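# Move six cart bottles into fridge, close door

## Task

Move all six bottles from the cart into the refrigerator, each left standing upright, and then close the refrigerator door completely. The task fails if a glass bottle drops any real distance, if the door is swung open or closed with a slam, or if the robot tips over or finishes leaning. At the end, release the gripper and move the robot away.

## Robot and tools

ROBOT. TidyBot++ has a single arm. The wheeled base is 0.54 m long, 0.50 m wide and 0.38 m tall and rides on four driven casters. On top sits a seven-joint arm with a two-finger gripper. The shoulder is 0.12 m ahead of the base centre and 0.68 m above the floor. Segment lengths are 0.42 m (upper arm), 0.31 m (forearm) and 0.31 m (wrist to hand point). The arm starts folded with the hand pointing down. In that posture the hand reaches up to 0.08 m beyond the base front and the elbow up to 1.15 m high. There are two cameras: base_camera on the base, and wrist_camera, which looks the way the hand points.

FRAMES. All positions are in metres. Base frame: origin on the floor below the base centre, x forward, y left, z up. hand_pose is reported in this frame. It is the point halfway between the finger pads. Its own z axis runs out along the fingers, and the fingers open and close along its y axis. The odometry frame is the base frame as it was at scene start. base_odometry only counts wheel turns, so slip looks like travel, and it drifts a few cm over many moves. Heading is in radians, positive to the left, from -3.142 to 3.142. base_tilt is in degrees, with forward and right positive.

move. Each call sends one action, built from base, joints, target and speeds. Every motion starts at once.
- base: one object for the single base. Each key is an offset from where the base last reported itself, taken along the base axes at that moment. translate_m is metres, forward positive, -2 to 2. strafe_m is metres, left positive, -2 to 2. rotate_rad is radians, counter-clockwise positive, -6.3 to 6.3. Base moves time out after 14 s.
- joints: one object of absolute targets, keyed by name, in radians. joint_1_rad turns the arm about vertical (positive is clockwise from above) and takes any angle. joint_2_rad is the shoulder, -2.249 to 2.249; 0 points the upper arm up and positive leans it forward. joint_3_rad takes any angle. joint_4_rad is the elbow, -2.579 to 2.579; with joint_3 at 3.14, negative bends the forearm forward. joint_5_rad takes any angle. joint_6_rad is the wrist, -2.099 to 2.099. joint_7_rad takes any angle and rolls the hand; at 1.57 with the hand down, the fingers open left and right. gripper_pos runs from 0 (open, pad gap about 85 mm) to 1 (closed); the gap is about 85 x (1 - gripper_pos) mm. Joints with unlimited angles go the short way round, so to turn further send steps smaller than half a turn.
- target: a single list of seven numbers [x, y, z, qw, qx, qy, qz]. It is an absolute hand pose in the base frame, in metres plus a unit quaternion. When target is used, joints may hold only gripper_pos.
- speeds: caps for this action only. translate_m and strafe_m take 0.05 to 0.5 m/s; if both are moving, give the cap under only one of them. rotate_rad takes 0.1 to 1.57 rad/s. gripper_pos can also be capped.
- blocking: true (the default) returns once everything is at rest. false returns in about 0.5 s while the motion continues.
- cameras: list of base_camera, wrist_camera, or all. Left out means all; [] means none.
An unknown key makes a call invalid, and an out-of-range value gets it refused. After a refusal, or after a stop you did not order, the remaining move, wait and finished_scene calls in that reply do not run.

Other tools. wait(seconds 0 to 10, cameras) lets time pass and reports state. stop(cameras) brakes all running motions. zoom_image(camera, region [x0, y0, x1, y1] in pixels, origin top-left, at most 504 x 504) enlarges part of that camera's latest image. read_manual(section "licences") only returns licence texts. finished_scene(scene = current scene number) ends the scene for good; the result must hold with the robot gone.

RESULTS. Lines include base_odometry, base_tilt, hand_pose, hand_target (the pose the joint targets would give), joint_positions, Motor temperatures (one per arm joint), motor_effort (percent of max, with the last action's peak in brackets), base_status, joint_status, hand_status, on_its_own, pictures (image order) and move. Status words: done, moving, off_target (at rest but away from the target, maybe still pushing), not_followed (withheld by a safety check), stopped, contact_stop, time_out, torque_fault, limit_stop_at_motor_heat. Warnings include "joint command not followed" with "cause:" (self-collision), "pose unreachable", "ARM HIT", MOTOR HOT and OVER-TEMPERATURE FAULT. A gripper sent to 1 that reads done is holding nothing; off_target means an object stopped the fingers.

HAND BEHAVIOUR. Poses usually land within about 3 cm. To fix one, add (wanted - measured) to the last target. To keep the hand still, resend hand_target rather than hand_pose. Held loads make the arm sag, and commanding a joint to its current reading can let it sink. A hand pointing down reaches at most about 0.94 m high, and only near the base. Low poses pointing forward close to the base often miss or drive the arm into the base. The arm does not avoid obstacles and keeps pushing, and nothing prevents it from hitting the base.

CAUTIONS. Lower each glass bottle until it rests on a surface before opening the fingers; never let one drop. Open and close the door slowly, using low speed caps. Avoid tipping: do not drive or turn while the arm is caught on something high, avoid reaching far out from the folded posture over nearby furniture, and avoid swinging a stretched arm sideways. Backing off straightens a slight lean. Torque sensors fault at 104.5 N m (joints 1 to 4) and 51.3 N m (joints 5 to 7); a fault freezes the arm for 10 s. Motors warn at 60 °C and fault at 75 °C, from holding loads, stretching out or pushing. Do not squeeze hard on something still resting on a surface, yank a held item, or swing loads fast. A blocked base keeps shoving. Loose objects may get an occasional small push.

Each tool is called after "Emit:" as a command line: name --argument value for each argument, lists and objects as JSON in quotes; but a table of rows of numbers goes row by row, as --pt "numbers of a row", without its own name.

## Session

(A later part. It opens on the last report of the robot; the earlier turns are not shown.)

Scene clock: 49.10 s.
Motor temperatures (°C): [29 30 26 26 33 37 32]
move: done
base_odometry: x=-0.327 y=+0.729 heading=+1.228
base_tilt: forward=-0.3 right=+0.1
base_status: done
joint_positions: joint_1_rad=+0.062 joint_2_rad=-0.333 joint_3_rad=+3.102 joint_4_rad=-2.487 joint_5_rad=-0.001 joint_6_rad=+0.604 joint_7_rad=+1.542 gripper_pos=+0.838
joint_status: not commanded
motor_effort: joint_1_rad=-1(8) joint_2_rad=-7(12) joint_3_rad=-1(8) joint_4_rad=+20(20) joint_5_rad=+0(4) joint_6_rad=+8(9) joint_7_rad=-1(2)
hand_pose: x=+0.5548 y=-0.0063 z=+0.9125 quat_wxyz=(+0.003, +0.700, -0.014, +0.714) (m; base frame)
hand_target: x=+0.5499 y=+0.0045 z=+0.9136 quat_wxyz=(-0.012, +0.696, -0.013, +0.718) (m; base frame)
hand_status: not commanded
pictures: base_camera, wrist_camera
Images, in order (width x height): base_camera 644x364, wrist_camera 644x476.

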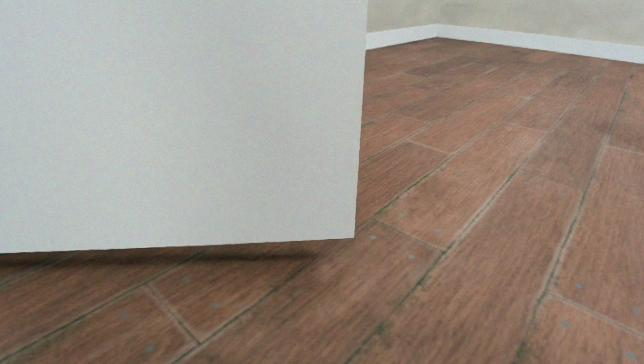

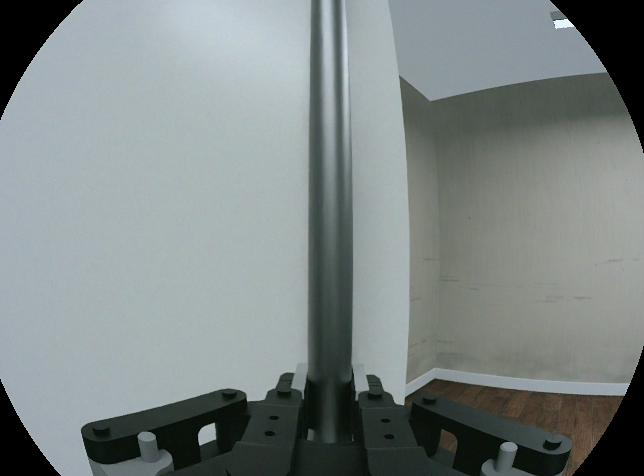

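Emit:
move --base '{"translate_m": -0.066, "strafe_m": 0.079, "rotate_rad": -0.14}' --speeds '{"translate_m": 0.12, "rotate_rad": 0.14}' --cameras '[]'

Emit:
move --base '{"translate_m": -0.067, "strafe_m": 0.084, "rotate_rad": -0.14}' --speeds '{"translate_m": 0.12, "rotate_rad": 0.14}' --cameras '[]'

Emit:
move --base '{"translate_m": -0.067, "strafe_m": 0.084, "rotate_rad": -0.14}' --speeds '{"translate_m": 0.12, "rotate_rad": 0.14}'

Scene clock: 51.33 s.
Motor temperatures (°C): [29 30 26 26 33 37 32]
move: done
base_odometry: x=-0.424 y=+0.694 heading=+1.088
base_tilt: forward=-0.3 right=+0.1
base_status: done
joint_positions: joint_1_rad=+0.054 joint_2_rad=-0.335 joint_3_rad=+3.097 joint_4_rad=-2.487 joint_5_rad=+0.000 joint_6_rad=+0.604 joint_7_rad=+1.542 gripper_pos=+0.838
joint_status: not commanded
motor_effort: joint_1_rad=-2(5) joint_2_rad=-7(11) joint_3_rad=-1(5) joint_4_rad=+19(20) joint_5_rad=-1(4) joint_6_rad=+8(8) joint_7_rad=-1(2)
hand_pose: x=+0.5542 y=-0.0005 z=+0.9131 quat_wxyz=(-0.001, +0.699, -0.009, +0.715) (m; base frame)
hand_target: x=+0.5499 y=+0.0045 z=+0.9136 quat_wxyz=(-0.012, +0.696, -0.013, +0.718) (m; base frame)
hand_status: not commanded
pictures: none
No camera images: "cameras" was empty.

Scene clock: 53.17 s.
Motor temperatures (°C): [29 30 26 26 33 37 32]
move: done
base_odometry: x=-0.529 y=+0.673 heading=+0.948
base_tilt: forward=-0.3 right=+0.1
base_status: done
joint_positions: joint_1_rad=+0.053 joint_2_rad=-0.338 joint_3_rad=+3.096 joint_4_rad=-2.489 joint_5_rad=+0.001 joint_6_rad=+0.605 joint_7_rad=+1.542 gripper_pos=+0.838
joint_status: not commanded
motor_effort: joint_1_rad=-4(6) joint_2_rad=-7(11) joint_3_rad=-3(6) joint_4_rad=+20(20) joint_5_rad=+1(5) joint_6_rad=+8(8) joint_7_rad=-2(2)
hand_pose: x=+0.5533 y=+0.0003 z=+0.9136 quat_wxyz=(-0.001, +0.699, -0.008, +0.715) (m; base frame)
hand_target: x=+0.5499 y=+0.0045 z=+0.9136 quat_wxyz=(-0.012, +0.696, -0.013, +0.718) (m; base frame)
hand_status: not commanded
pictures: none
No camera images: "cameras" was empty.

Scene clock: 55.50 s.
Motor temperatures (°C): [29 30 26 26 33 37 32]
move: done
base_odometry: x=-0.637 y=+0.668 heading=+0.809
base_tilt: forward=-0.3 right=+0.1
base_status: done
joint_positions: joint_1_rad=+0.054 joint_2_rad=-0.340 joint_3_rad=+3.098 joint_4_rad=-2.491 joint_5_rad=+0.002 joint_6_rad=+0.605 joint_7_rad=+1.542 gripper_pos=+0.838
joint_status: not commanded
motor_effort: joint_1_rad=-3(7) joint_2_rad=-7(10) joint_3_rad=-3(8) joint_4_rad=+20(21) joint_5_rad=+0(6) joint_6_rad=+7(8) joint_7_rad=-2(2)
hand_pose: x=+0.5524 y=-0.0006 z=+0.9140 quat_wxyz=(+0.000, +0.698, -0.008, +0.716) (m; base frame)
hand_target: x=+0.5499 y=+0.0045 z=+0.9136 quat_wxyz=(-0.012, +0.696, -0.013, +0.718) (m; base frame)
hand_status: not commanded
pictures: base_camera, wrist_camera
Images, in order (width x height): base_camera 644x364, wrist_camera 644x476.

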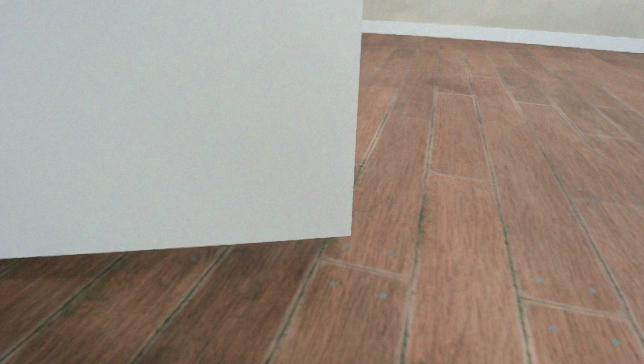

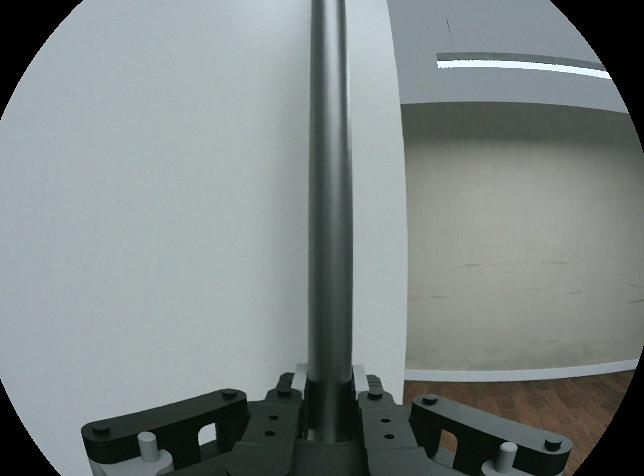

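Emit:
move --base '{"translate_m": -0.067, "strafe_m": 0.084, "rotate_rad": -0.12}' --speeds '{"translate_m": 0.12, "rotate_rad": 0.14}' --cameras '[]'

Emit:
move --base '{"translate_m": -0.067, "strafe_m": 0.084, "rotate_rad": -0.13}' --speeds '{"translate_m": 0.12, "rotate_rad": 0.14}' --cameras '[]'

Emit:
move --base '{"translate_m": -0.067, "strafe_m": 0.084, "rotate_rad": -0.13}' --speeds '{"translate_m": 0.12, "rotate_rad": 0.14}'

Scene clock: 57.97 s.
Motor temperatures (°C): [29 30 26 26 33 37 32]
move: done
base_odometry: x=-0.744 y=+0.677 heading=+0.688
base_tilt: forward=-0.3 right=+0.1
base_status: done
joint_positions: joint_1_rad=+0.070 joint_2_rad=-0.344 joint_3_rad=+3.108 joint_4_rad=-2.493 joint_5_rad=+0.002 joint_6_rad=+0.606 joint_7_rad=+1.542 gripper_pos=+0.838
joint_status: not commanded
motor_effort: joint_1_rad=-5(7) joint_2_rad=-5(9) joint_3_rad=-5(7) joint_4_rad=+19(21) joint_5_rad=+1(4) joint_6_rad=+6(8) joint_7_rad=-2(3)
hand_pose: x=+0.5511 y=-0.0121 z=+0.9142 quat_wxyz=(+0.007, +0.697, -0.018, +0.716) (m; base frame)
hand_target: x=+0.5499 y=+0.0045 z=+0.9136 quat_wxyz=(-0.012, +0.696, -0.013, +0.718) (m; base frame)
hand_status: not commanded
pictures: none
No camera images: "cameras" was empty.

Scene clock: 59.43 s.
Motor temperatures (°C): [29 30 26 26 33 37 32]
move: done
base_odometry: x=-0.849 y=+0.699 heading=+0.557
base_tilt: forward=-0.3 right=+0.1
base_status: done
joint_positions: joint_1_rad=+0.076 joint_2_rad=-0.348 joint_3_rad=+3.115 joint_4_rad=-2.496 joint_5_rad=+0.002 joint_6_rad=+0.606 joint_7_rad=+1.542 gripper_pos=+0.838
joint_status: not commanded
motor_effort: joint_1_rad=-5(9) joint_2_rad=-5(8) joint_3_rad=-6(9) joint_4_rad=+19(22) joint_5_rad=+2(3) joint_6_rad=+6(8) joint_7_rad=-2(3)
hand_pose: x=+0.5496 y=-0.0181 z=+0.9144 quat_wxyz=(+0.011, +0.697, -0.023, +0.717) (m; base frame)
hand_target: x=+0.5499 y=+0.0045 z=+0.9136 quat_wxyz=(-0.012, +0.696, -0.013, +0.718) (m; base frame)
hand_status: not commanded
pictures: none
No camera images: "cameras" was empty.

Scene clock: 60.90 s.
Motor temperatures (°C): [29 30 26 26 33 37 32]
move: done
base_odometry: x=-0.950 y=+0.735 heading=+0.426
base_tilt: forward=-0.3 right=+0.1
base_status: done
joint_positions: joint_1_rad=+0.082 joint_2_rad=-0.354 joint_3_rad=+3.122 joint_4_rad=-2.501 joint_5_rad=+0.002 joint_6_rad=+0.606 joint_7_rad=+1.542 gripper_pos=+0.838
joint_status: not commanded
motor_effort: joint_1_rad=-7(10) joint_2_rad=-4(7) joint_3_rad=-7(10) joint_4_rad=+21(23) joint_5_rad=+3(4) joint_6_rad=+6(8) joint_7_rad=-3(3)
hand_pose: x=+0.5470 y=-0.0239 z=+0.9145 quat_wxyz=(+0.015, +0.696, -0.029, +0.717) (m; base frame)
hand_target: x=+0.5499 y=+0.0045 z=+0.9136 quat_wxyz=(-0.012, +0.696, -0.013, +0.718) (m; base frame)
hand_status: not commanded
pictures: base_camera, wrist_camera
Images, in order (width x height): base_camera 644x364, wrist_camera 644x476.

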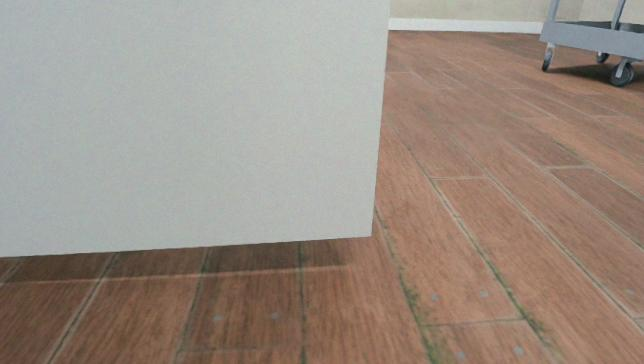

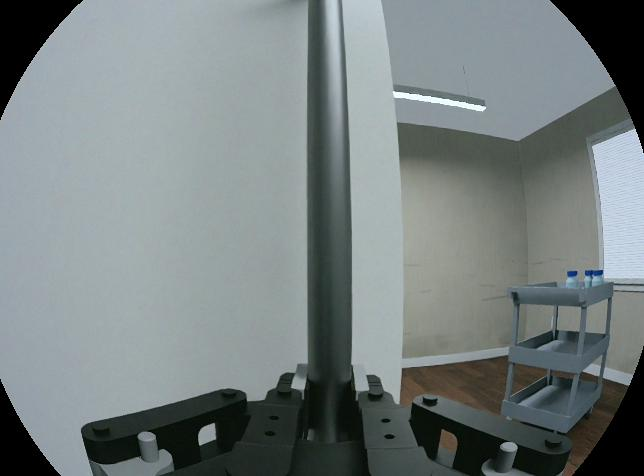

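Emit:
move --base '{"translate_m": -0.062, "strafe_m": 0.06, "rotate_rad": -0.14}' --speeds '{"translate_m": 0.12, "rotate_rad": 0.14}' --cameras '[]'

Emit:
move --base '{"translate_m": -0.062, "strafe_m": 0.076, "rotate_rad": -0.14}' --speeds '{"translate_m": 0.12, "rotate_rad": 0.14}'

Scene clock: 62.77 s.
Motor temperatures (°C): [29 30 26 26 33 37 32]
move: done
base_odometry: x=-1.031 y=+0.764 heading=+0.288
base_tilt: forward=-0.2 right=+0.1
base_status: done
joint_positions: joint_1_rad=+0.048 joint_2_rad=-0.221 joint_3_rad=+3.104 joint_4_rad=-2.394 joint_5_rad=+0.002 joint_6_rad=+0.607 joint_7_rad=+1.542 gripper_pos=+0.840
joint_status: not commanded
motor_effort: joint_1_rad=+1(6) joint_2_rad=-36(38) joint_3_rad=+0(7) joint_4_rad=+0(20) joint_5_rad=-2(4) joint_6_rad=+8(8) joint_7_rad=-2(3)
hand_pose: x=+0.5966 y=-0.0019 z=+0.9157 quat_wxyz=(-0.003, +0.705, -0.010, +0.709) (m; base frame)
hand_target: x=+0.5499 y=+0.0045 z=+0.9136 quat_wxyz=(-0.012, +0.696, -0.013, +0.718) (m; base frame)
hand_status: not commanded
pictures: none
No camera images: "cameras" was empty.

Scene clock: 64.40 s.
Motor temperatures (°C): [29 30 26 26 33 37 32]
move: done
base_odometry: x=-1.112 y=+0.820 heading=+0.148
base_tilt: forward=-0.3 right=+0.1
base_status: done
joint_positions: joint_1_rad=+0.048 joint_2_rad=-0.354 joint_3_rad=+3.096 joint_4_rad=-2.518 joint_5_rad=+0.002 joint_6_rad=+0.607 joint_7_rad=+1.542 gripper_pos=+0.920
joint_status: not commanded
on_its_own: gripper_pos moved +0.080 to your old target +0.920
motor_effort: joint_1_rad=+0(5) joint_2_rad=-5(49) joint_3_rad=+0(7) joint_4_rad=+21(26) joint_5_rad=+0(5) joint_6_rad=+8(9) joint_7_rad=+0(2)
hand_pose: x=+0.5447 y=+0.0032 z=+0.9047 quat_wxyz=(-0.003, +0.702, -0.005, +0.712) (m; base frame)
hand_target: x=+0.5499 y=+0.0045 z=+0.9136 quat_wxyz=(-0.012, +0.696, -0.013, +0.718) (m; base frame)
hand_status: not commanded
pictures: base_camera, wrist_camera
Images, in order (width x height): base_camera 644x364, wrist_camera 644x476.

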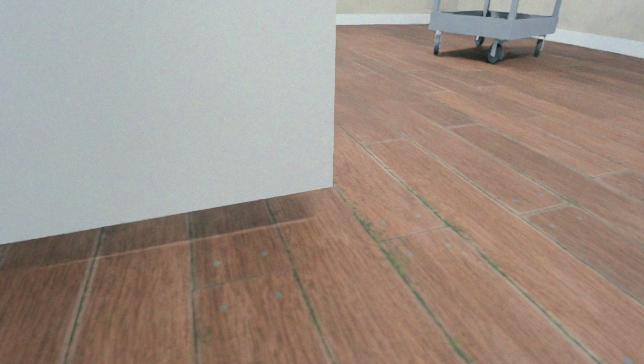

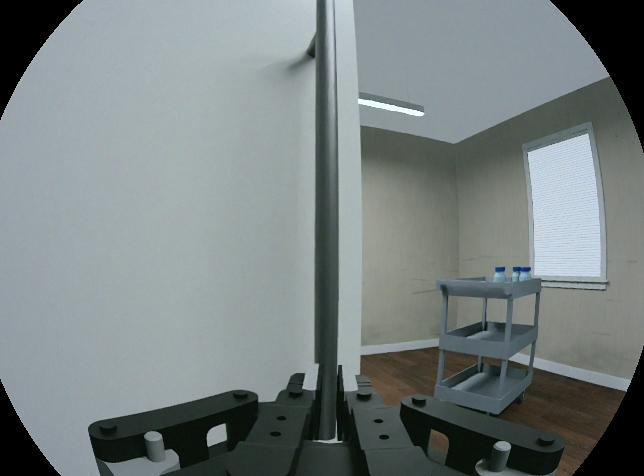

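Emit:
move --base '{"translate_m": -0.12}' --joints '{"gripper_pos": 0.5}' --cameras '[]'

Emit:
move --base '{"strafe_m": -0.75}' --cameras '[]'

Emit:
move --base '{"translate_m": 1.35, "rotate_rad": 1.88}' --speeds '{"rotate_rad": 0.6}'

Scene clock: 67.07 s.
Motor temperatures (°C): [29 30 26 26 33 37 32]
move: done
base_odometry: x=-1.231 y=+0.802 heading=+0.148
base_tilt: forward=-0.3 right=+0.1
base_status: done
joint_positions: joint_1_rad=+0.048 joint_2_rad=-0.351 joint_3_rad=+3.096 joint_4_rad=-2.518 joint_5_rad=+0.002 joint_6_rad=+0.607 joint_7_rad=+1.542 gripper_pos=+0.500
joint_status: all done
motor_effort: joint_1_rad=+0(1) joint_2_rad=-6(8) joint_3_rad=+1(2) joint_4_rad=+21(22) joint_5_rad=+0(1) joint_6_rad=+8(9) joint_7_rad=+0(1)
hand_pose: x=+0.5452 y=+0.0031 z=+0.9036 quat_wxyz=(-0.003, +0.703, -0.005, +0.711) (m; base frame)
hand_target: x=+0.5499 y=+0.0045 z=+0.9136 quat_wxyz=(-0.012, +0.696, -0.013, +0.718) (m; base frame)
hand_status: not commanded
pictures: none
No camera images: "cameras" was empty.

Scene clock: 69.90 s.
Motor temperatures (°C): [29 30 26 26 33 37 32]
move: done
base_odometry: x=-1.121 y=+0.060 heading=+0.148
base_tilt: forward=-0.3 right=+0.1
base_status: done
joint_positions: joint_1_rad=+0.048 joint_2_rad=-0.351 joint_3_rad=+3.096 joint_4_rad=-2.518 joint_5_rad=+0.002 joint_6_rad=+0.607 joint_7_rad=+1.542 gripper_pos=+0.500
joint_status: not commanded
motor_effort: joint_1_rad=+1(2) joint_2_rad=-5(6) joint_3_rad=+1(3) joint_4_rad=+21(21) joint_5_rad=+0(2) joint_6_rad=+7(9) joint_7_rad=+0(1)
hand_pose: x=+0.5453 y=+0.0031 z=+0.9036 quat_wxyz=(-0.003, +0.703, -0.005, +0.711) (m; base frame)
hand_target: x=+0.5499 y=+0.0045 z=+0.9136 quat_wxyz=(-0.012, +0.696, -0.013, +0.718) (m; base frame)
hand_status: not commanded
pictures: none
No camera images: "cameras" was empty.

Scene clock: 73.93 s.
Motor temperatures (°C): [29 30 26 26 33 37 32]
move: done
base_odometry: x=+0.215 y=+0.259 heading=+2.029
base_tilt: forward=-0.3 right=+0.1
base_status: done
joint_positions: joint_1_rad=+0.048 joint_2_rad=-0.351 joint_3_rad=+3.096 joint_4_rad=-2.518 joint_5_rad=+0.002 joint_6_rad=+0.607 joint_7_rad=+1.542 gripper_pos=+0.500
joint_status: not commanded
motor_effort: joint_1_rad=+1(2) joint_2_rad=-5(7) joint_3_rad=+1(2) joint_4_rad=+21(22) joint_5_rad=-1(1) joint_6_rad=+8(9) joint_7_rad=+0(1)
hand_pose: x=+0.5454 y=+0.0031 z=+0.9033 quat_wxyz=(-0.003, +0.703, -0.005, +0.711) (m; base frame)
hand_target: x=+0.5499 y=+0.0045 z=+0.9136 quat_wxyz=(-0.012, +0.696, -0.013, +0.718) (m; base frame)
hand_status: not commanded
pictures: base_camera, wrist_camera
Images, in order (width x height): base_camera 644x364, wrist_camera 644x476.

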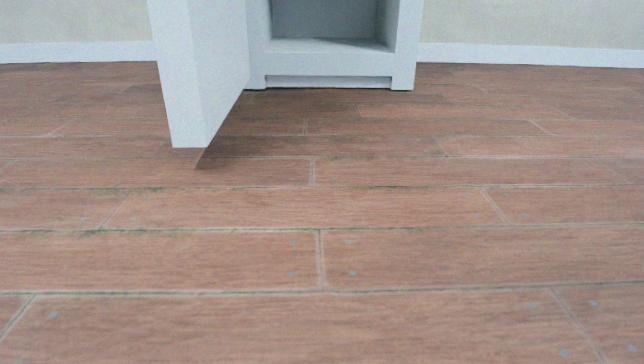

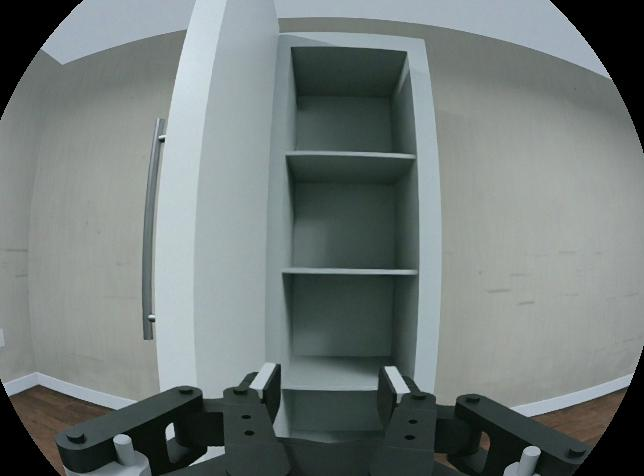

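Emit:
move --base '{"translate_m": -0.74, "rotate_rad": -1.244}' --joints '{"gripper_pos": 0, "joint_6_rad": 0.3}'

Scene clock: 79.33 s.
Motor temperatures (°C): [29 30 26 26 33 37 32]
move: done
base_odometry: x=+0.542 y=-0.405 heading=+0.784
base_tilt: forward=-0.3 right=+0.1
base_status: done
joint_positions: joint_1_rad=+0.048 joint_2_rad=-0.342 joint_3_rad=+3.096 joint_4_rad=-2.511 joint_5_rad=+0.002 joint_6_rad=+0.333 joint_7_rad=+1.542 gripper_pos=+0.000
joint_status: all done
motor_effort: joint_1_rad=+0(2) joint_2_rad=-7(8) joint_3_rad=+1(3) joint_4_rad=+20(22) joint_5_rad=+0(1) joint_6_rad=+8(9) joint_7_rad=+0(1)
hand_pose: x=+0.5377 y=+0.0017 z=+0.8191 quat_wxyz=(-0.001, +0.795, -0.008, +0.607) (m; base frame)
hand_target: x=+0.5373 y=+0.0031 z=+0.8152 quat_wxyz=(-0.009, +0.801, -0.017, +0.598) (m; base frame)
hand_status: not commanded
pictures: base_camera, wrist_camera
Images, in order (width x height): base_camera 644x364, wrist_camera 644x476.

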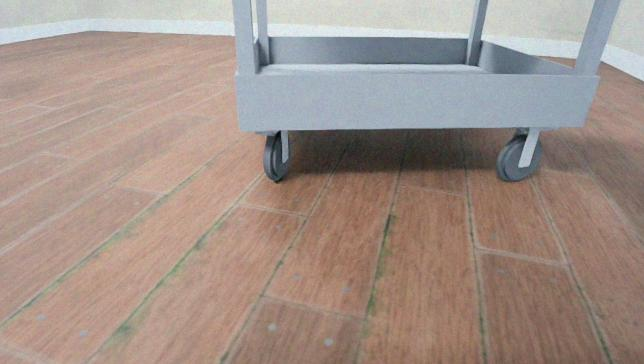

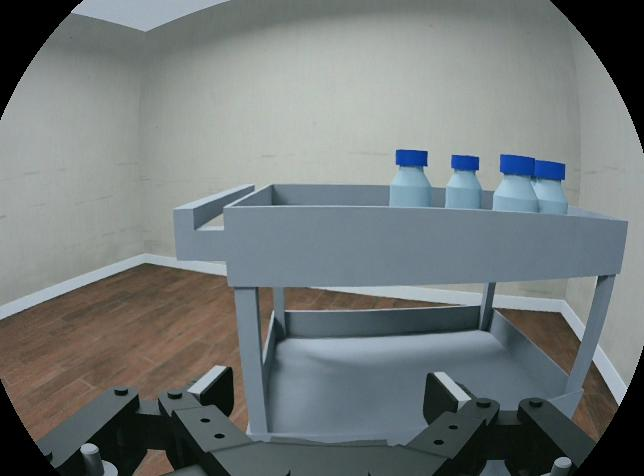

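Emit:
move --joints '{"joint_2_rad": 0.0, "joint_4_rad": -1.3, "joint_6_rad": -1.0}'

Scene clock: 82.77 s.
Motor temperatures (°C): [29 30 26 26 33 37 32]
move: done
base_odometry: x=+0.542 y=-0.405 heading=+0.784
base_tilt: forward=-0.3 right=+0.1
base_status: not commanded
joint_positions: joint_1_rad=+0.048 joint_2_rad=-0.021 joint_3_rad=+3.096 joint_4_rad=-1.328 joint_5_rad=+0.002 joint_6_rad=-0.945 joint_7_rad=+1.542 gripper_pos=+0.000
joint_status: all done
motor_effort: joint_1_rad=+0(1) joint_2_rad=-19(20) joint_3_rad=+0(1) joint_4_rad=+22(24) joint_5_rad=+0(1) joint_6_rad=+6(9) joint_7_rad=+0(1)
hand_pose: x=+0.6549 y=-0.0002 z=+0.9888 quat_wxyz=(-0.004, +0.902, -0.014, +0.431) (m; base frame)
hand_target: x=+0.6535 y=+0.0030 z=+0.9793 quat_wxyz=(-0.012, +0.912, -0.022, +0.408) (m; base frame)
hand_status: not commanded
pictures: base_camera, wrist_camera
Images, in order (width x height): base_camera 644x364, wrist_camera 644x476.

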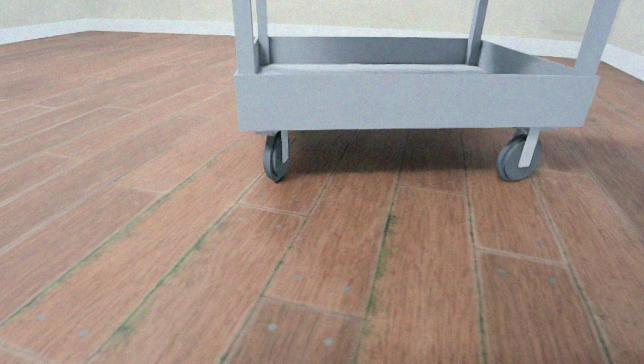

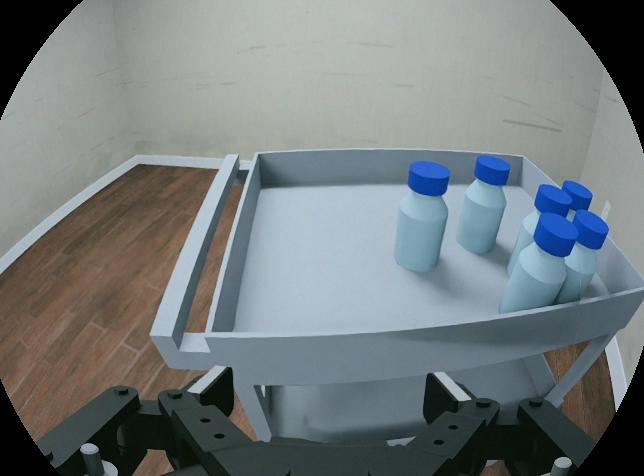

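Emit:
move --base '{"translate_m": 0.16, "strafe_m": -0.155}' --joints '{"joint_2_rad": 0.166, "joint_4_rad": -1.0, "joint_6_rad": -0.93}'

Scene clock: 93.27 s.
Motor temperatures (°C): [29 30 26 26 33 37 32]
move: done
base_odometry: x=+0.765 y=-0.402 heading=+0.783
base_tilt: forward=-0.3 right=+0.1
base_status: done
joint_positions: joint_1_rad=+0.050 joint_2_rad=+0.160 joint_3_rad=+3.096 joint_4_rad=-1.029 joint_5_rad=+0.002 joint_6_rad=-0.947 joint_7_rad=+1.542 gripper_pos=+0.000
joint_status: all done
motor_effort: joint_1_rad=+1(3) joint_2_rad=-25(29) joint_3_rad=+0(2) joint_4_rad=+22(23) joint_5_rad=+0(1) joint_6_rad=+6(7) joint_7_rad=+0(1)
hand_pose: x=+0.7402 y=-0.0045 z=+1.0477 quat_wxyz=(-0.008, +0.876, -0.016, +0.482) (m; base frame)
hand_target: x=+0.7462 y=-0.0004 z=+1.0647 quat_wxyz=(-0.017, +0.866, -0.024, +0.499) (m; base frame)
hand_status: not commanded
pictures: base_camera, wrist_camera
Images, in order (width x height): base_camera 644x364, wrist_camera 644x476.

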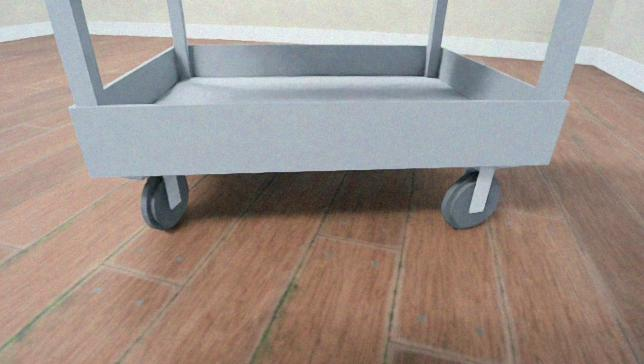

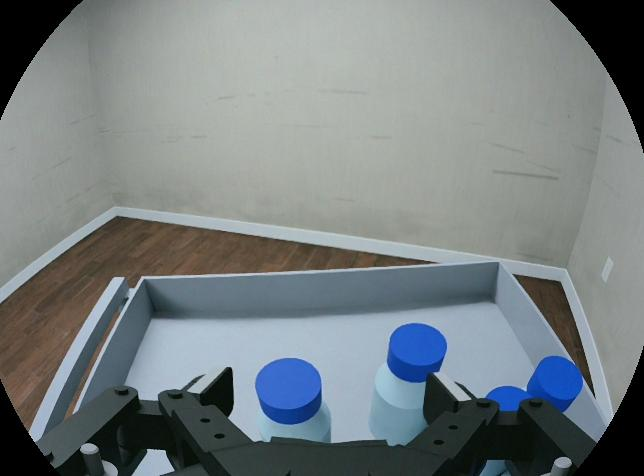

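Emit:
move --base '{"translate_m": 0.055, "strafe_m": 0.031}' --joints '{"joint_2_rad": 0.14, "joint_4_rad": -1.3, "joint_6_rad": -0.61}'

Scene clock: 96.10 s.
Motor temperatures (°C): [29 30 26 26 33 37 32]
move: done
base_odometry: x=+0.783 y=-0.341 heading=+0.783
base_tilt: forward=-0.3 right=+0.1
base_status: done
joint_positions: joint_1_rad=+0.049 joint_2_rad=+0.140 joint_3_rad=+3.096 joint_4_rad=-1.292 joint_5_rad=+0.002 joint_6_rad=-0.652 joint_7_rad=+1.542 gripper_pos=+0.000
joint_status: all done
motor_effort: joint_1_rad=+1(3) joint_2_rad=-26(29) joint_3_rad=+0(2) joint_4_rad=+23(25) joint_5_rad=+0(1) joint_6_rad=+7(8) joint_7_rad=+0(1)
hand_pose: x=+0.7598 y=-0.0032 z=+0.9888 quat_wxyz=(-0.008, +0.863, -0.015, +0.504) (m; base frame)
hand_target: x=+0.7650 y=+0.0006 z=+0.9961 quat_wxyz=(-0.017, +0.854, -0.023, +0.519) (m; base frame)
hand_status: not commanded
pictures: base_camera, wrist_camera
Images, in order (width x height): base_camera 644x364, wrist_camera 644x476.

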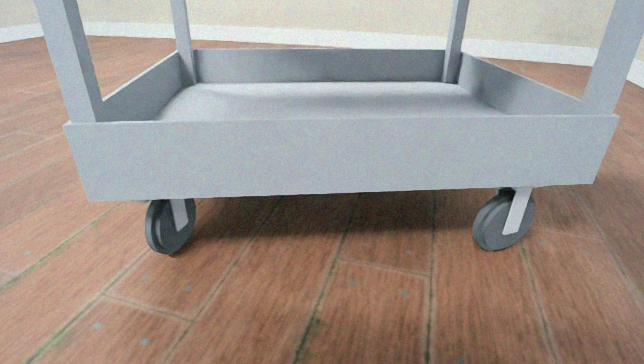

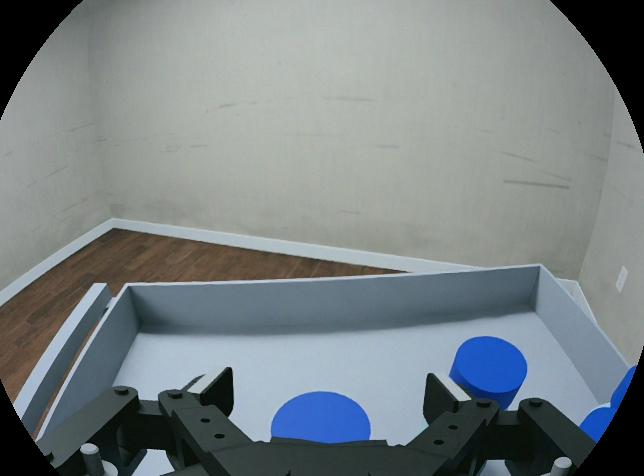

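Emit:
move --joints '{"joint_2_rad": 0.125, "joint_4_rad": -1.47, "joint_6_rad": -0.43}'

Scene clock: 101.80 s.
Motor temperatures (°C): [29 30 26 26 33 37 32]
move: done
base_odometry: x=+0.783 y=-0.341 heading=+0.783
base_tilt: forward=-0.3 right=+0.1
base_status: not commanded
joint_positions: joint_1_rad=+0.049 joint_2_rad=+0.125 joint_3_rad=+3.096 joint_4_rad=-1.464 joint_5_rad=+0.002 joint_6_rad=-0.471 joint_7_rad=+1.542 gripper_pos=+0.000
joint_status: all done
motor_effort: joint_1_rad=+1(1) joint_2_rad=-25(28) joint_3_rad=+0(1) joint_4_rad=+23(25) joint_5_rad=+0(1) joint_6_rad=+7(8) joint_7_rad=+0(1)
hand_pose: x=+0.7599 y=-0.0026 z=+0.9474 quat_wxyz=(-0.008, +0.857, -0.015, +0.515) (m; base frame)
hand_target: x=+0.7648 y=+0.0010 z=+0.9553 quat_wxyz=(-0.017, +0.848, -0.023, +0.530) (m; base frame)
hand_status: not commanded
pictures: base_camera, wrist_camera
Images, in order (width x height): base_camera 644x364, wrist_camera 644x476.

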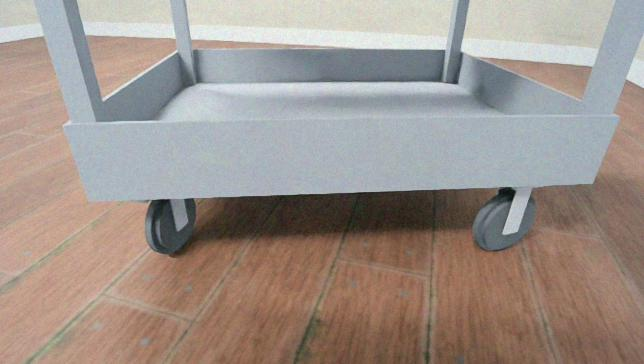

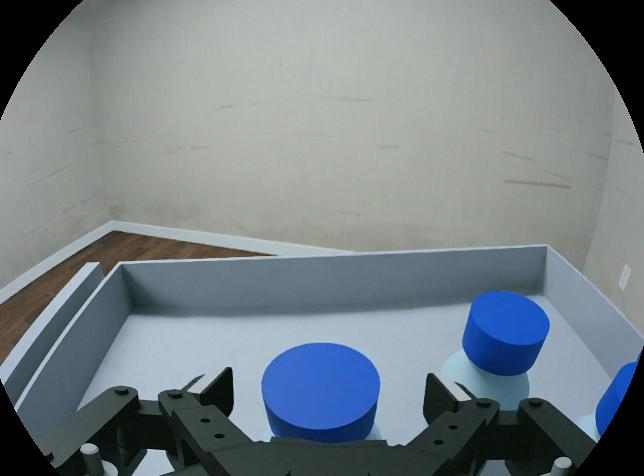

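Emit:
move --joints '{"joint_2_rad": 0.118, "joint_4_rad": -1.57, "joint_6_rad": -0.325}'

Emit:
move --joints '{"gripper_pos": 0.5}'

Scene clock: 103.80 s.
Motor temperatures (°C): [29 30 26 26 33 37 32]
move: done
base_odometry: x=+0.783 y=-0.341 heading=+0.783
base_tilt: forward=-0.3 right=+0.1
base_status: not commanded
joint_positions: joint_1_rad=+0.049 joint_2_rad=+0.117 joint_3_rad=+3.096 joint_4_rad=-1.565 joint_5_rad=+0.002 joint_6_rad=-0.366 joint_7_rad=+1.542 gripper_pos=+0.000
joint_status: all done
motor_effort: joint_1_rad=+1(1) joint_2_rad=-25(27) joint_3_rad=+0(1) joint_4_rad=+23(25) joint_5_rad=+0(1) joint_6_rad=+7(8) joint_7_rad=+0(1)
hand_pose: x=+0.7566 y=-0.0023 z=+0.9224 quat_wxyz=(-0.008, +0.854, -0.014, +0.520) (m; base frame)
hand_target: x=+0.7615 y=+0.0012 z=+0.9298 quat_wxyz=(-0.017, +0.845, -0.023, +0.535) (m; base frame)
hand_status: not commanded
pictures: base_camera, wrist_camera
Images, in order (width x height): base_camera 644x364, wrist_camera 644x476.

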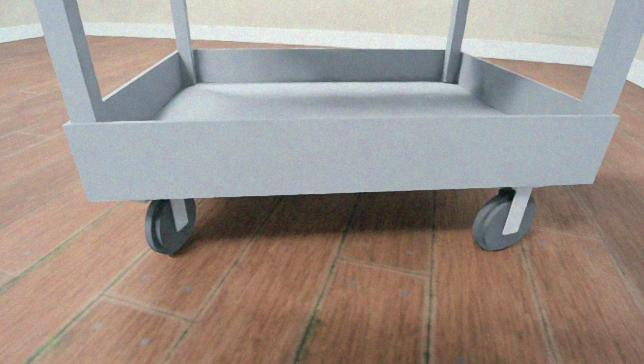

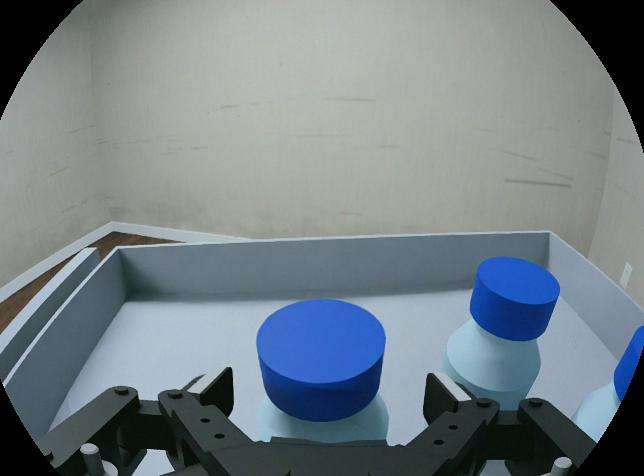

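Scene clock: 104.63 s.
Motor temperatures (°C): [29 30 26 26 33 37 32]
move: done
base_odometry: x=+0.783 y=-0.341 heading=+0.783
base_tilt: forward=-0.3 right=+0.1
base_status: not commanded
joint_positions: joint_1_rad=+0.048 joint_2_rad=+0.116 joint_3_rad=+3.096 joint_4_rad=-1.565 joint_5_rad=+0.002 joint_6_rad=-0.362 joint_7_rad=+1.542 gripper_pos=+0.470
joint_status: all done
motor_effort: joint_1_rad=+1(2) joint_2_rad=-26(26) joint_3_rad=+0(1) joint_4_rad=+23(24) joint_5_rad=+0(1) joint_6_rad=+7(8) joint_7_rad=-1(1)
hand_pose: x=+0.7569 y=-0.0019 z=+0.9238 quat_wxyz=(-0.008, +0.853, -0.014, +0.522) (m; base frame)
hand_target: x=+0.7615 y=+0.0012 z=+0.9298 quat_wxyz=(-0.017, +0.845, -0.023, +0.535) (m; base frame)
hand_status: not commanded
pictures: base_camera, wrist_camera
Images, in order (width x height): base_camera 644x364, wrist_camera 644x476.

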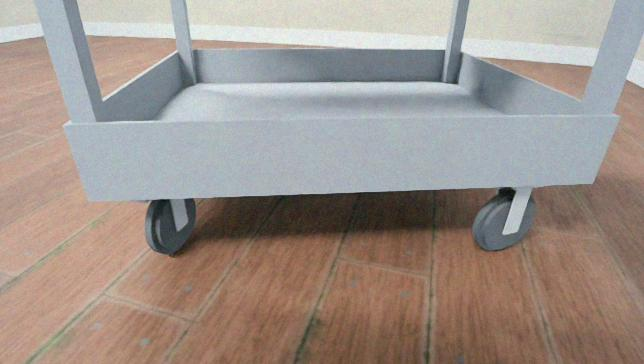

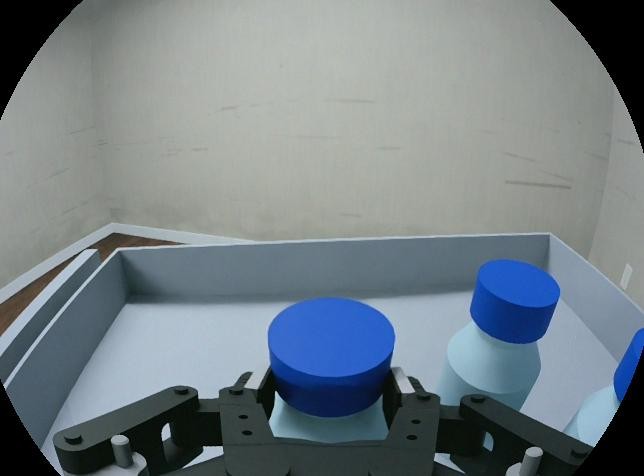

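Emit:
move --joints '{"gripper_pos": 0.75}' --cameras '[]'

Emit:
move --joints '{"joint_2_rad": 0.14, "joint_4_rad": -1.3, "joint_6_rad": -0.61}'

Scene clock: 106.07 s.
Motor temperatures (°C): [29 30 26 26 33 37 32]
move: off_target
base_odometry: x=+0.783 y=-0.341 heading=+0.783
base_tilt: forward=-0.3 right=+0.1
base_status: not commanded
joint_positions: joint_1_rad=+0.048 joint_2_rad=+0.116 joint_3_rad=+3.096 joint_4_rad=-1.565 joint_5_rad=+0.002 joint_6_rad=-0.362 joint_7_rad=+1.542 gripper_pos=+0.470
joint_status: gripper_pos off_target (ended at +0.470, target +0.750)
motor_effort: joint_1_rad=+1(2) joint_2_rad=-26(26) joint_3_rad=+0(1) joint_4_rad=+23(23) joint_5_rad=-1(1) joint_6_rad=+6(8) joint_7_rad=+0(1)
hand_pose: x=+0.7569 y=-0.0019 z=+0.9238 quat_wxyz=(-0.008, +0.853, -0.014, +0.522) (m; base frame)
hand_target: x=+0.7615 y=+0.0012 z=+0.9298 quat_wxyz=(-0.017, +0.845, -0.023, +0.535) (m; base frame)
hand_status: not commanded
pictures: none
No camera images: "cameras" was empty.

Scene clock: 107.67 s.
Motor temperatures (°C): [29 30 26 26 33 37 32]
move: off_target
base_odometry: x=+0.783 y=-0.341 heading=+0.783
base_tilt: forward=-0.3 right=+0.1
base_status: not commanded
joint_positions: joint_1_rad=+0.048 joint_2_rad=+0.139 joint_3_rad=+3.096 joint_4_rad=-1.342 joint_5_rad=+0.002 joint_6_rad=-0.570 joint_7_rad=+1.542 gripper_pos=+0.470
joint_status: joint_4_rad off_target (ended at -1.342, target -1.300); the others done
motor_effort: joint_1_rad=+0(2) joint_2_rad=-29(31) joint_3_rad=+0(1) joint_4_rad=+27(29) joint_5_rad=+0(1) joint_6_rad=+9(10) joint_7_rad=-1(1)
hand_pose: x=+0.7658 y=-0.0028 z=+0.9830 quat_wxyz=(-0.008, +0.855, -0.015, +0.519) (m; base frame)
hand_target: x=+0.7650 y=+0.0006 z=+0.9961 quat_wxyz=(-0.017, +0.854, -0.023, +0.519) (m; base frame)
hand_status: not commanded
pictures: base_camera, wrist_camera
Images, in order (width x height): base_camera 644x364, wrist_camera 644x476.

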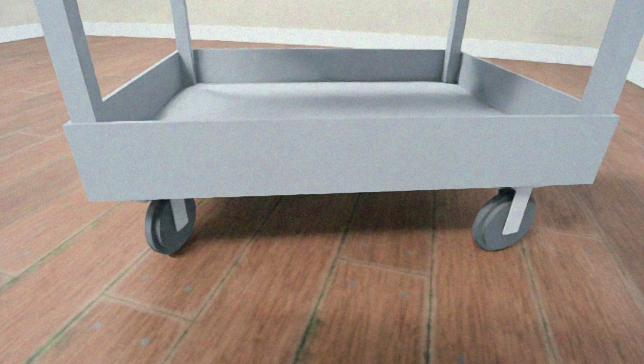

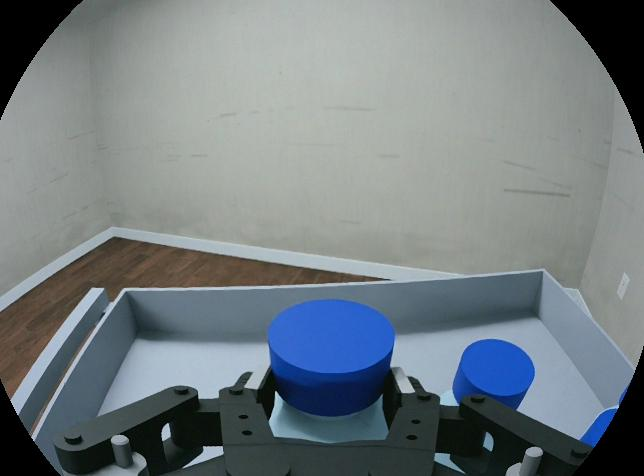

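Emit:
move --joints '{"joint_2_rad": 0.166, "joint_4_rad": -0.96, "joint_6_rad": -0.92}' --cameras '[]'

Emit:
move --base '{"translate_m": -0.45}'

Emit:
move --base '{"translate_m": 0.62, "strafe_m": 1.063, "rotate_rad": 1.247}' --speeds '{"rotate_rad": 0.7}'

Scene clock: 111.40 s.
Motor temperatures (°C): [29 30 26 26 33 37 32]
move: off_target
base_odometry: x=+0.783 y=-0.341 heading=+0.783
base_tilt: forward=-0.3 right=+0.1
base_status: not commanded
joint_positions: joint_1_rad=+0.048 joint_2_rad=+0.162 joint_3_rad=+3.096 joint_4_rad=-1.003 joint_5_rad=+0.002 joint_6_rad=-0.879 joint_7_rad=+1.542 gripper_pos=+0.470
joint_status: joint_4_rad off_target (ended at -1.003, target -0.960); the others done
motor_effort: joint_1_rad=+1(1) joint_2_rad=-29(32) joint_3_rad=+0(1) joint_4_rad=+25(28) joint_5_rad=+0(1) joint_6_rad=+9(11) joint_7_rad=+0(1)
hand_pose: x=+0.7520 y=-0.0041 z=+1.0793 quat_wxyz=(-0.009, +0.853, -0.015, +0.521) (m; base frame)
hand_target: x=+0.7484 y=-0.0006 z=+1.0899 quat_wxyz=(-0.018, +0.853, -0.023, +0.521) (m; base frame)
hand_status: not commanded
pictures: none
No camera images: "cameras" was empty.

Scene clock: 113.60 s.
Motor temperatures (°C): [29 30 26 26 33 37 32]
move: done
base_odometry: x=+0.463 y=-0.659 heading=+0.783
base_tilt: forward=-0.3 right=+0.1
base_status: done
joint_positions: joint_1_rad=+0.049 joint_2_rad=+0.168 joint_3_rad=+3.096 joint_4_rad=-0.998 joint_5_rad=+0.002 joint_6_rad=-0.889 joint_7_rad=+1.542 gripper_pos=+0.470
joint_status: not commanded
motor_effort: joint_1_rad=+1(2) joint_2_rad=-30(35) joint_3_rad=+0(2) joint_4_rad=+25(27) joint_5_rad=+0(2) joint_6_rad=+10(11) joint_7_rad=+0(1)
hand_pose: x=+0.7531 y=-0.0045 z=+1.0763 quat_wxyz=(-0.009, +0.856, -0.016, +0.517) (m; base frame)
hand_target: x=+0.7484 y=-0.0006 z=+1.0899 quat_wxyz=(-0.018, +0.853, -0.023, +0.521) (m; base frame)
hand_status: not commanded
pictures: base_camera, wrist_camera
Images, in order (width x height): base_camera 644x364, wrist_camera 644x476.

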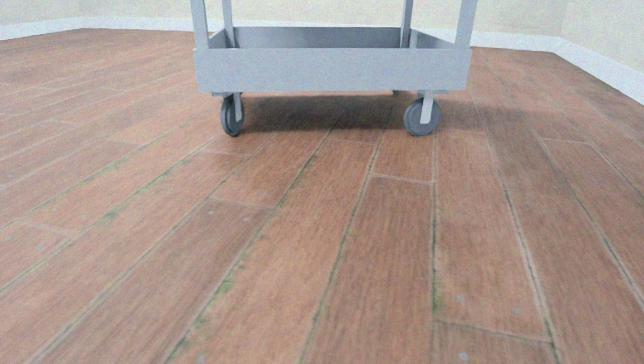

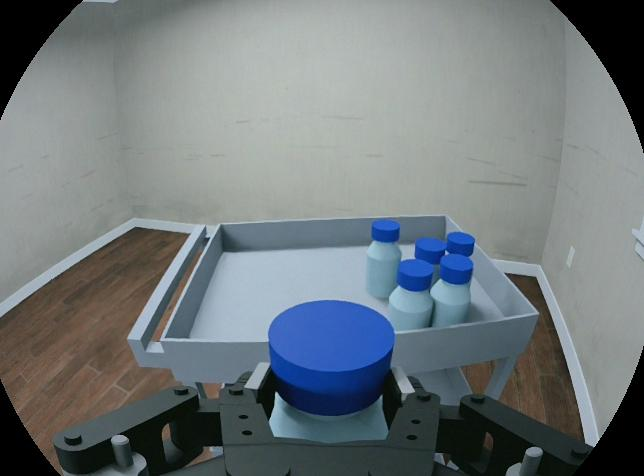

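Scene clock: 117.57 s.
Motor temperatures (°C): [29 30 26 26 33 37 32]
move: done
base_odometry: x=+0.153 y=+0.533 heading=+2.031
base_tilt: forward=-0.3 right=+0.1
base_status: done
joint_positions: joint_1_rad=+0.046 joint_2_rad=+0.177 joint_3_rad=+3.096 joint_4_rad=-0.998 joint_5_rad=+0.002 joint_6_rad=-0.889 joint_7_rad=+1.542 gripper_pos=+0.470
joint_status: not commanded
motor_effort: joint_1_rad=+1(6) joint_2_rad=-29(34) joint_3_rad=+0(5) joint_4_rad=+25(26) joint_5_rad=+0(3) joint_6_rad=+9(10) joint_7_rad=+0(1)
hand_pose: x=+0.7568 y=-0.0031 z=+1.0703 quat_wxyz=(-0.009, +0.858, -0.015, +0.513) (m; base frame)
hand_target: x=+0.7484 y=-0.0006 z=+1.0899 quat_wxyz=(-0.018, +0.853, -0.023, +0.521) (m; base frame)
hand_status: not commanded
pictures: base_camera, wrist_camera
Images, in order (width x height): base_camera 644x364, wrist_camera 644x476.

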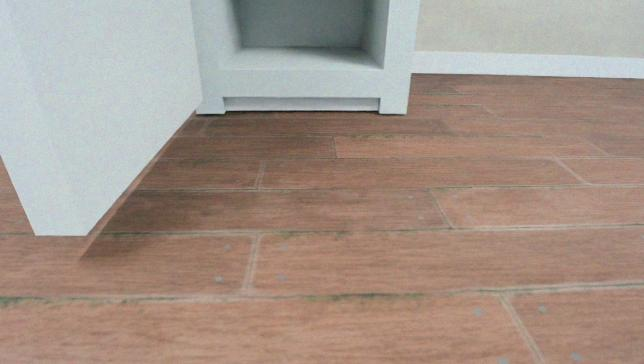

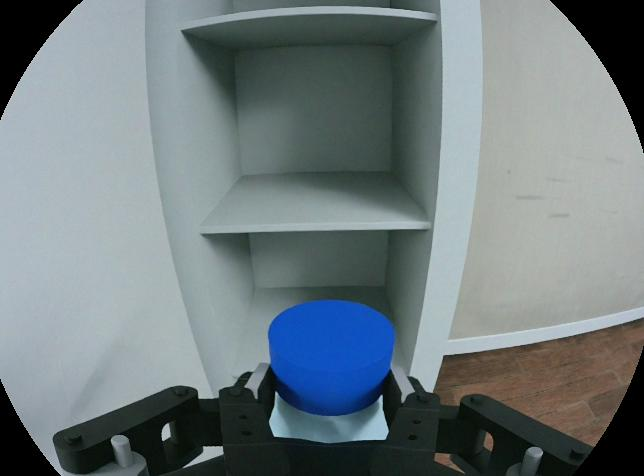

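Emit:
move --base '{"translate_m": 0.38, "strafe_m": -0.03}' --joints '{"joint_1_rad": -0.234, "joint_4_rad": -0.90, "joint_6_rad": -0.98}' --speeds '{"translate_m": 0.3}'

Scene clock: 123.63 s.
Motor temperatures (°C): [29 30 26 26 33 37 32]
move: off_target
base_odometry: x=+0.012 y=+0.887 heading=+2.030
base_tilt: forward=-0.3 right=+0.1
base_status: done
joint_positions: joint_1_rad=-0.228 joint_2_rad=+0.176 joint_3_rad=+3.096 joint_4_rad=-0.946 joint_5_rad=+0.002 joint_6_rad=-0.941 joint_7_rad=+1.542 gripper_pos=+0.470
joint_status: joint_4_rad off_target (ended at -0.946, target -0.900); the others done
motor_effort: joint_1_rad=+1(3) joint_2_rad=-28(33) joint_3_rad=+0(2) joint_4_rad=+25(26) joint_5_rad=+0(2) joint_6_rad=+9(11) joint_7_rad=+0(1)
hand_pose: x=+0.7266 y=+0.1680 z=+1.0859 quat_wxyz=(-0.080, +0.852, +0.103, +0.508) (m; base frame)
hand_target: x=+0.7156 y=+0.1716 z=+1.1066 quat_wxyz=(-0.091, +0.848, +0.097, +0.513) (m; base frame)
hand_status: not commanded
pictures: base_camera, wrist_camera
Images, in order (width x height): base_camera 644x364, wrist_camera 644x476.

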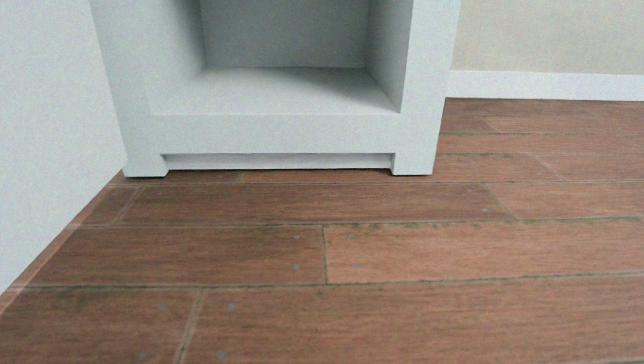

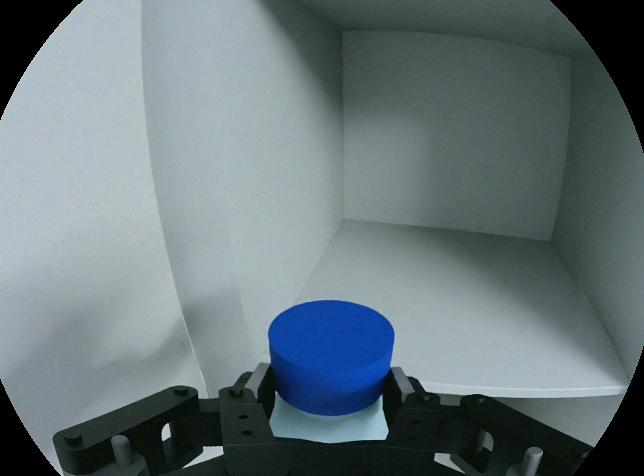

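Emit:
move --joints '{"joint_2_rad": 0.17, "joint_4_rad": -0.69, "joint_6_rad": -1.19}'

Scene clock: 130.10 s.
Motor temperatures (°C): [29 30 26 26 33 37 32]
move: off_target
base_odometry: x=+0.012 y=+0.887 heading=+2.030
base_tilt: forward=-0.3 right=+0.1
base_status: not commanded
joint_positions: joint_1_rad=-0.228 joint_2_rad=+0.173 joint_3_rad=+3.096 joint_4_rad=-0.730 joint_5_rad=+0.002 joint_6_rad=-1.149 joint_7_rad=+1.542 gripper_pos=+0.470
joint_status: joint_4_rad off_target (ended at -0.730, target -0.690); the others done
motor_effort: joint_1_rad=+1(1) joint_2_rad=-28(31) joint_3_rad=-1(1) joint_4_rad=+23(26) joint_5_rad=+0(1) joint_6_rad=+9(10) joint_7_rad=+0(1)
hand_pose: x=+0.6922 y=+0.1578 z=+1.1472 quat_wxyz=(-0.080, +0.849, +0.102, +0.512) (m; base frame)
hand_target: x=+0.6814 y=+0.1611 z=+1.1583 quat_wxyz=(-0.091, +0.849, +0.097, +0.511) (m; base frame)
hand_status: not commanded
pictures: base_camera, wrist_camera
Images, in order (width x height): base_camera 644x364, wrist_camera 644x476.

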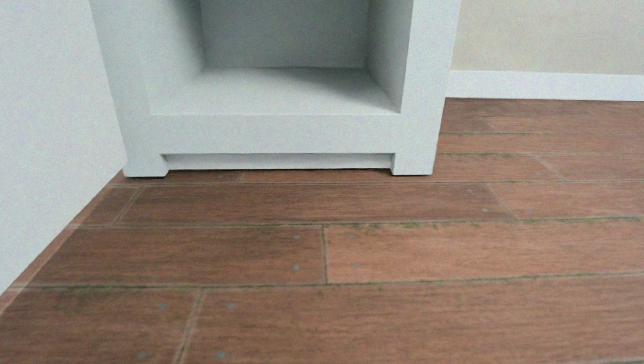

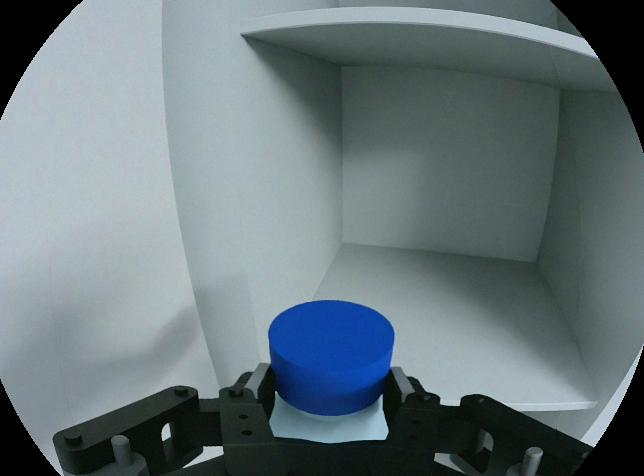

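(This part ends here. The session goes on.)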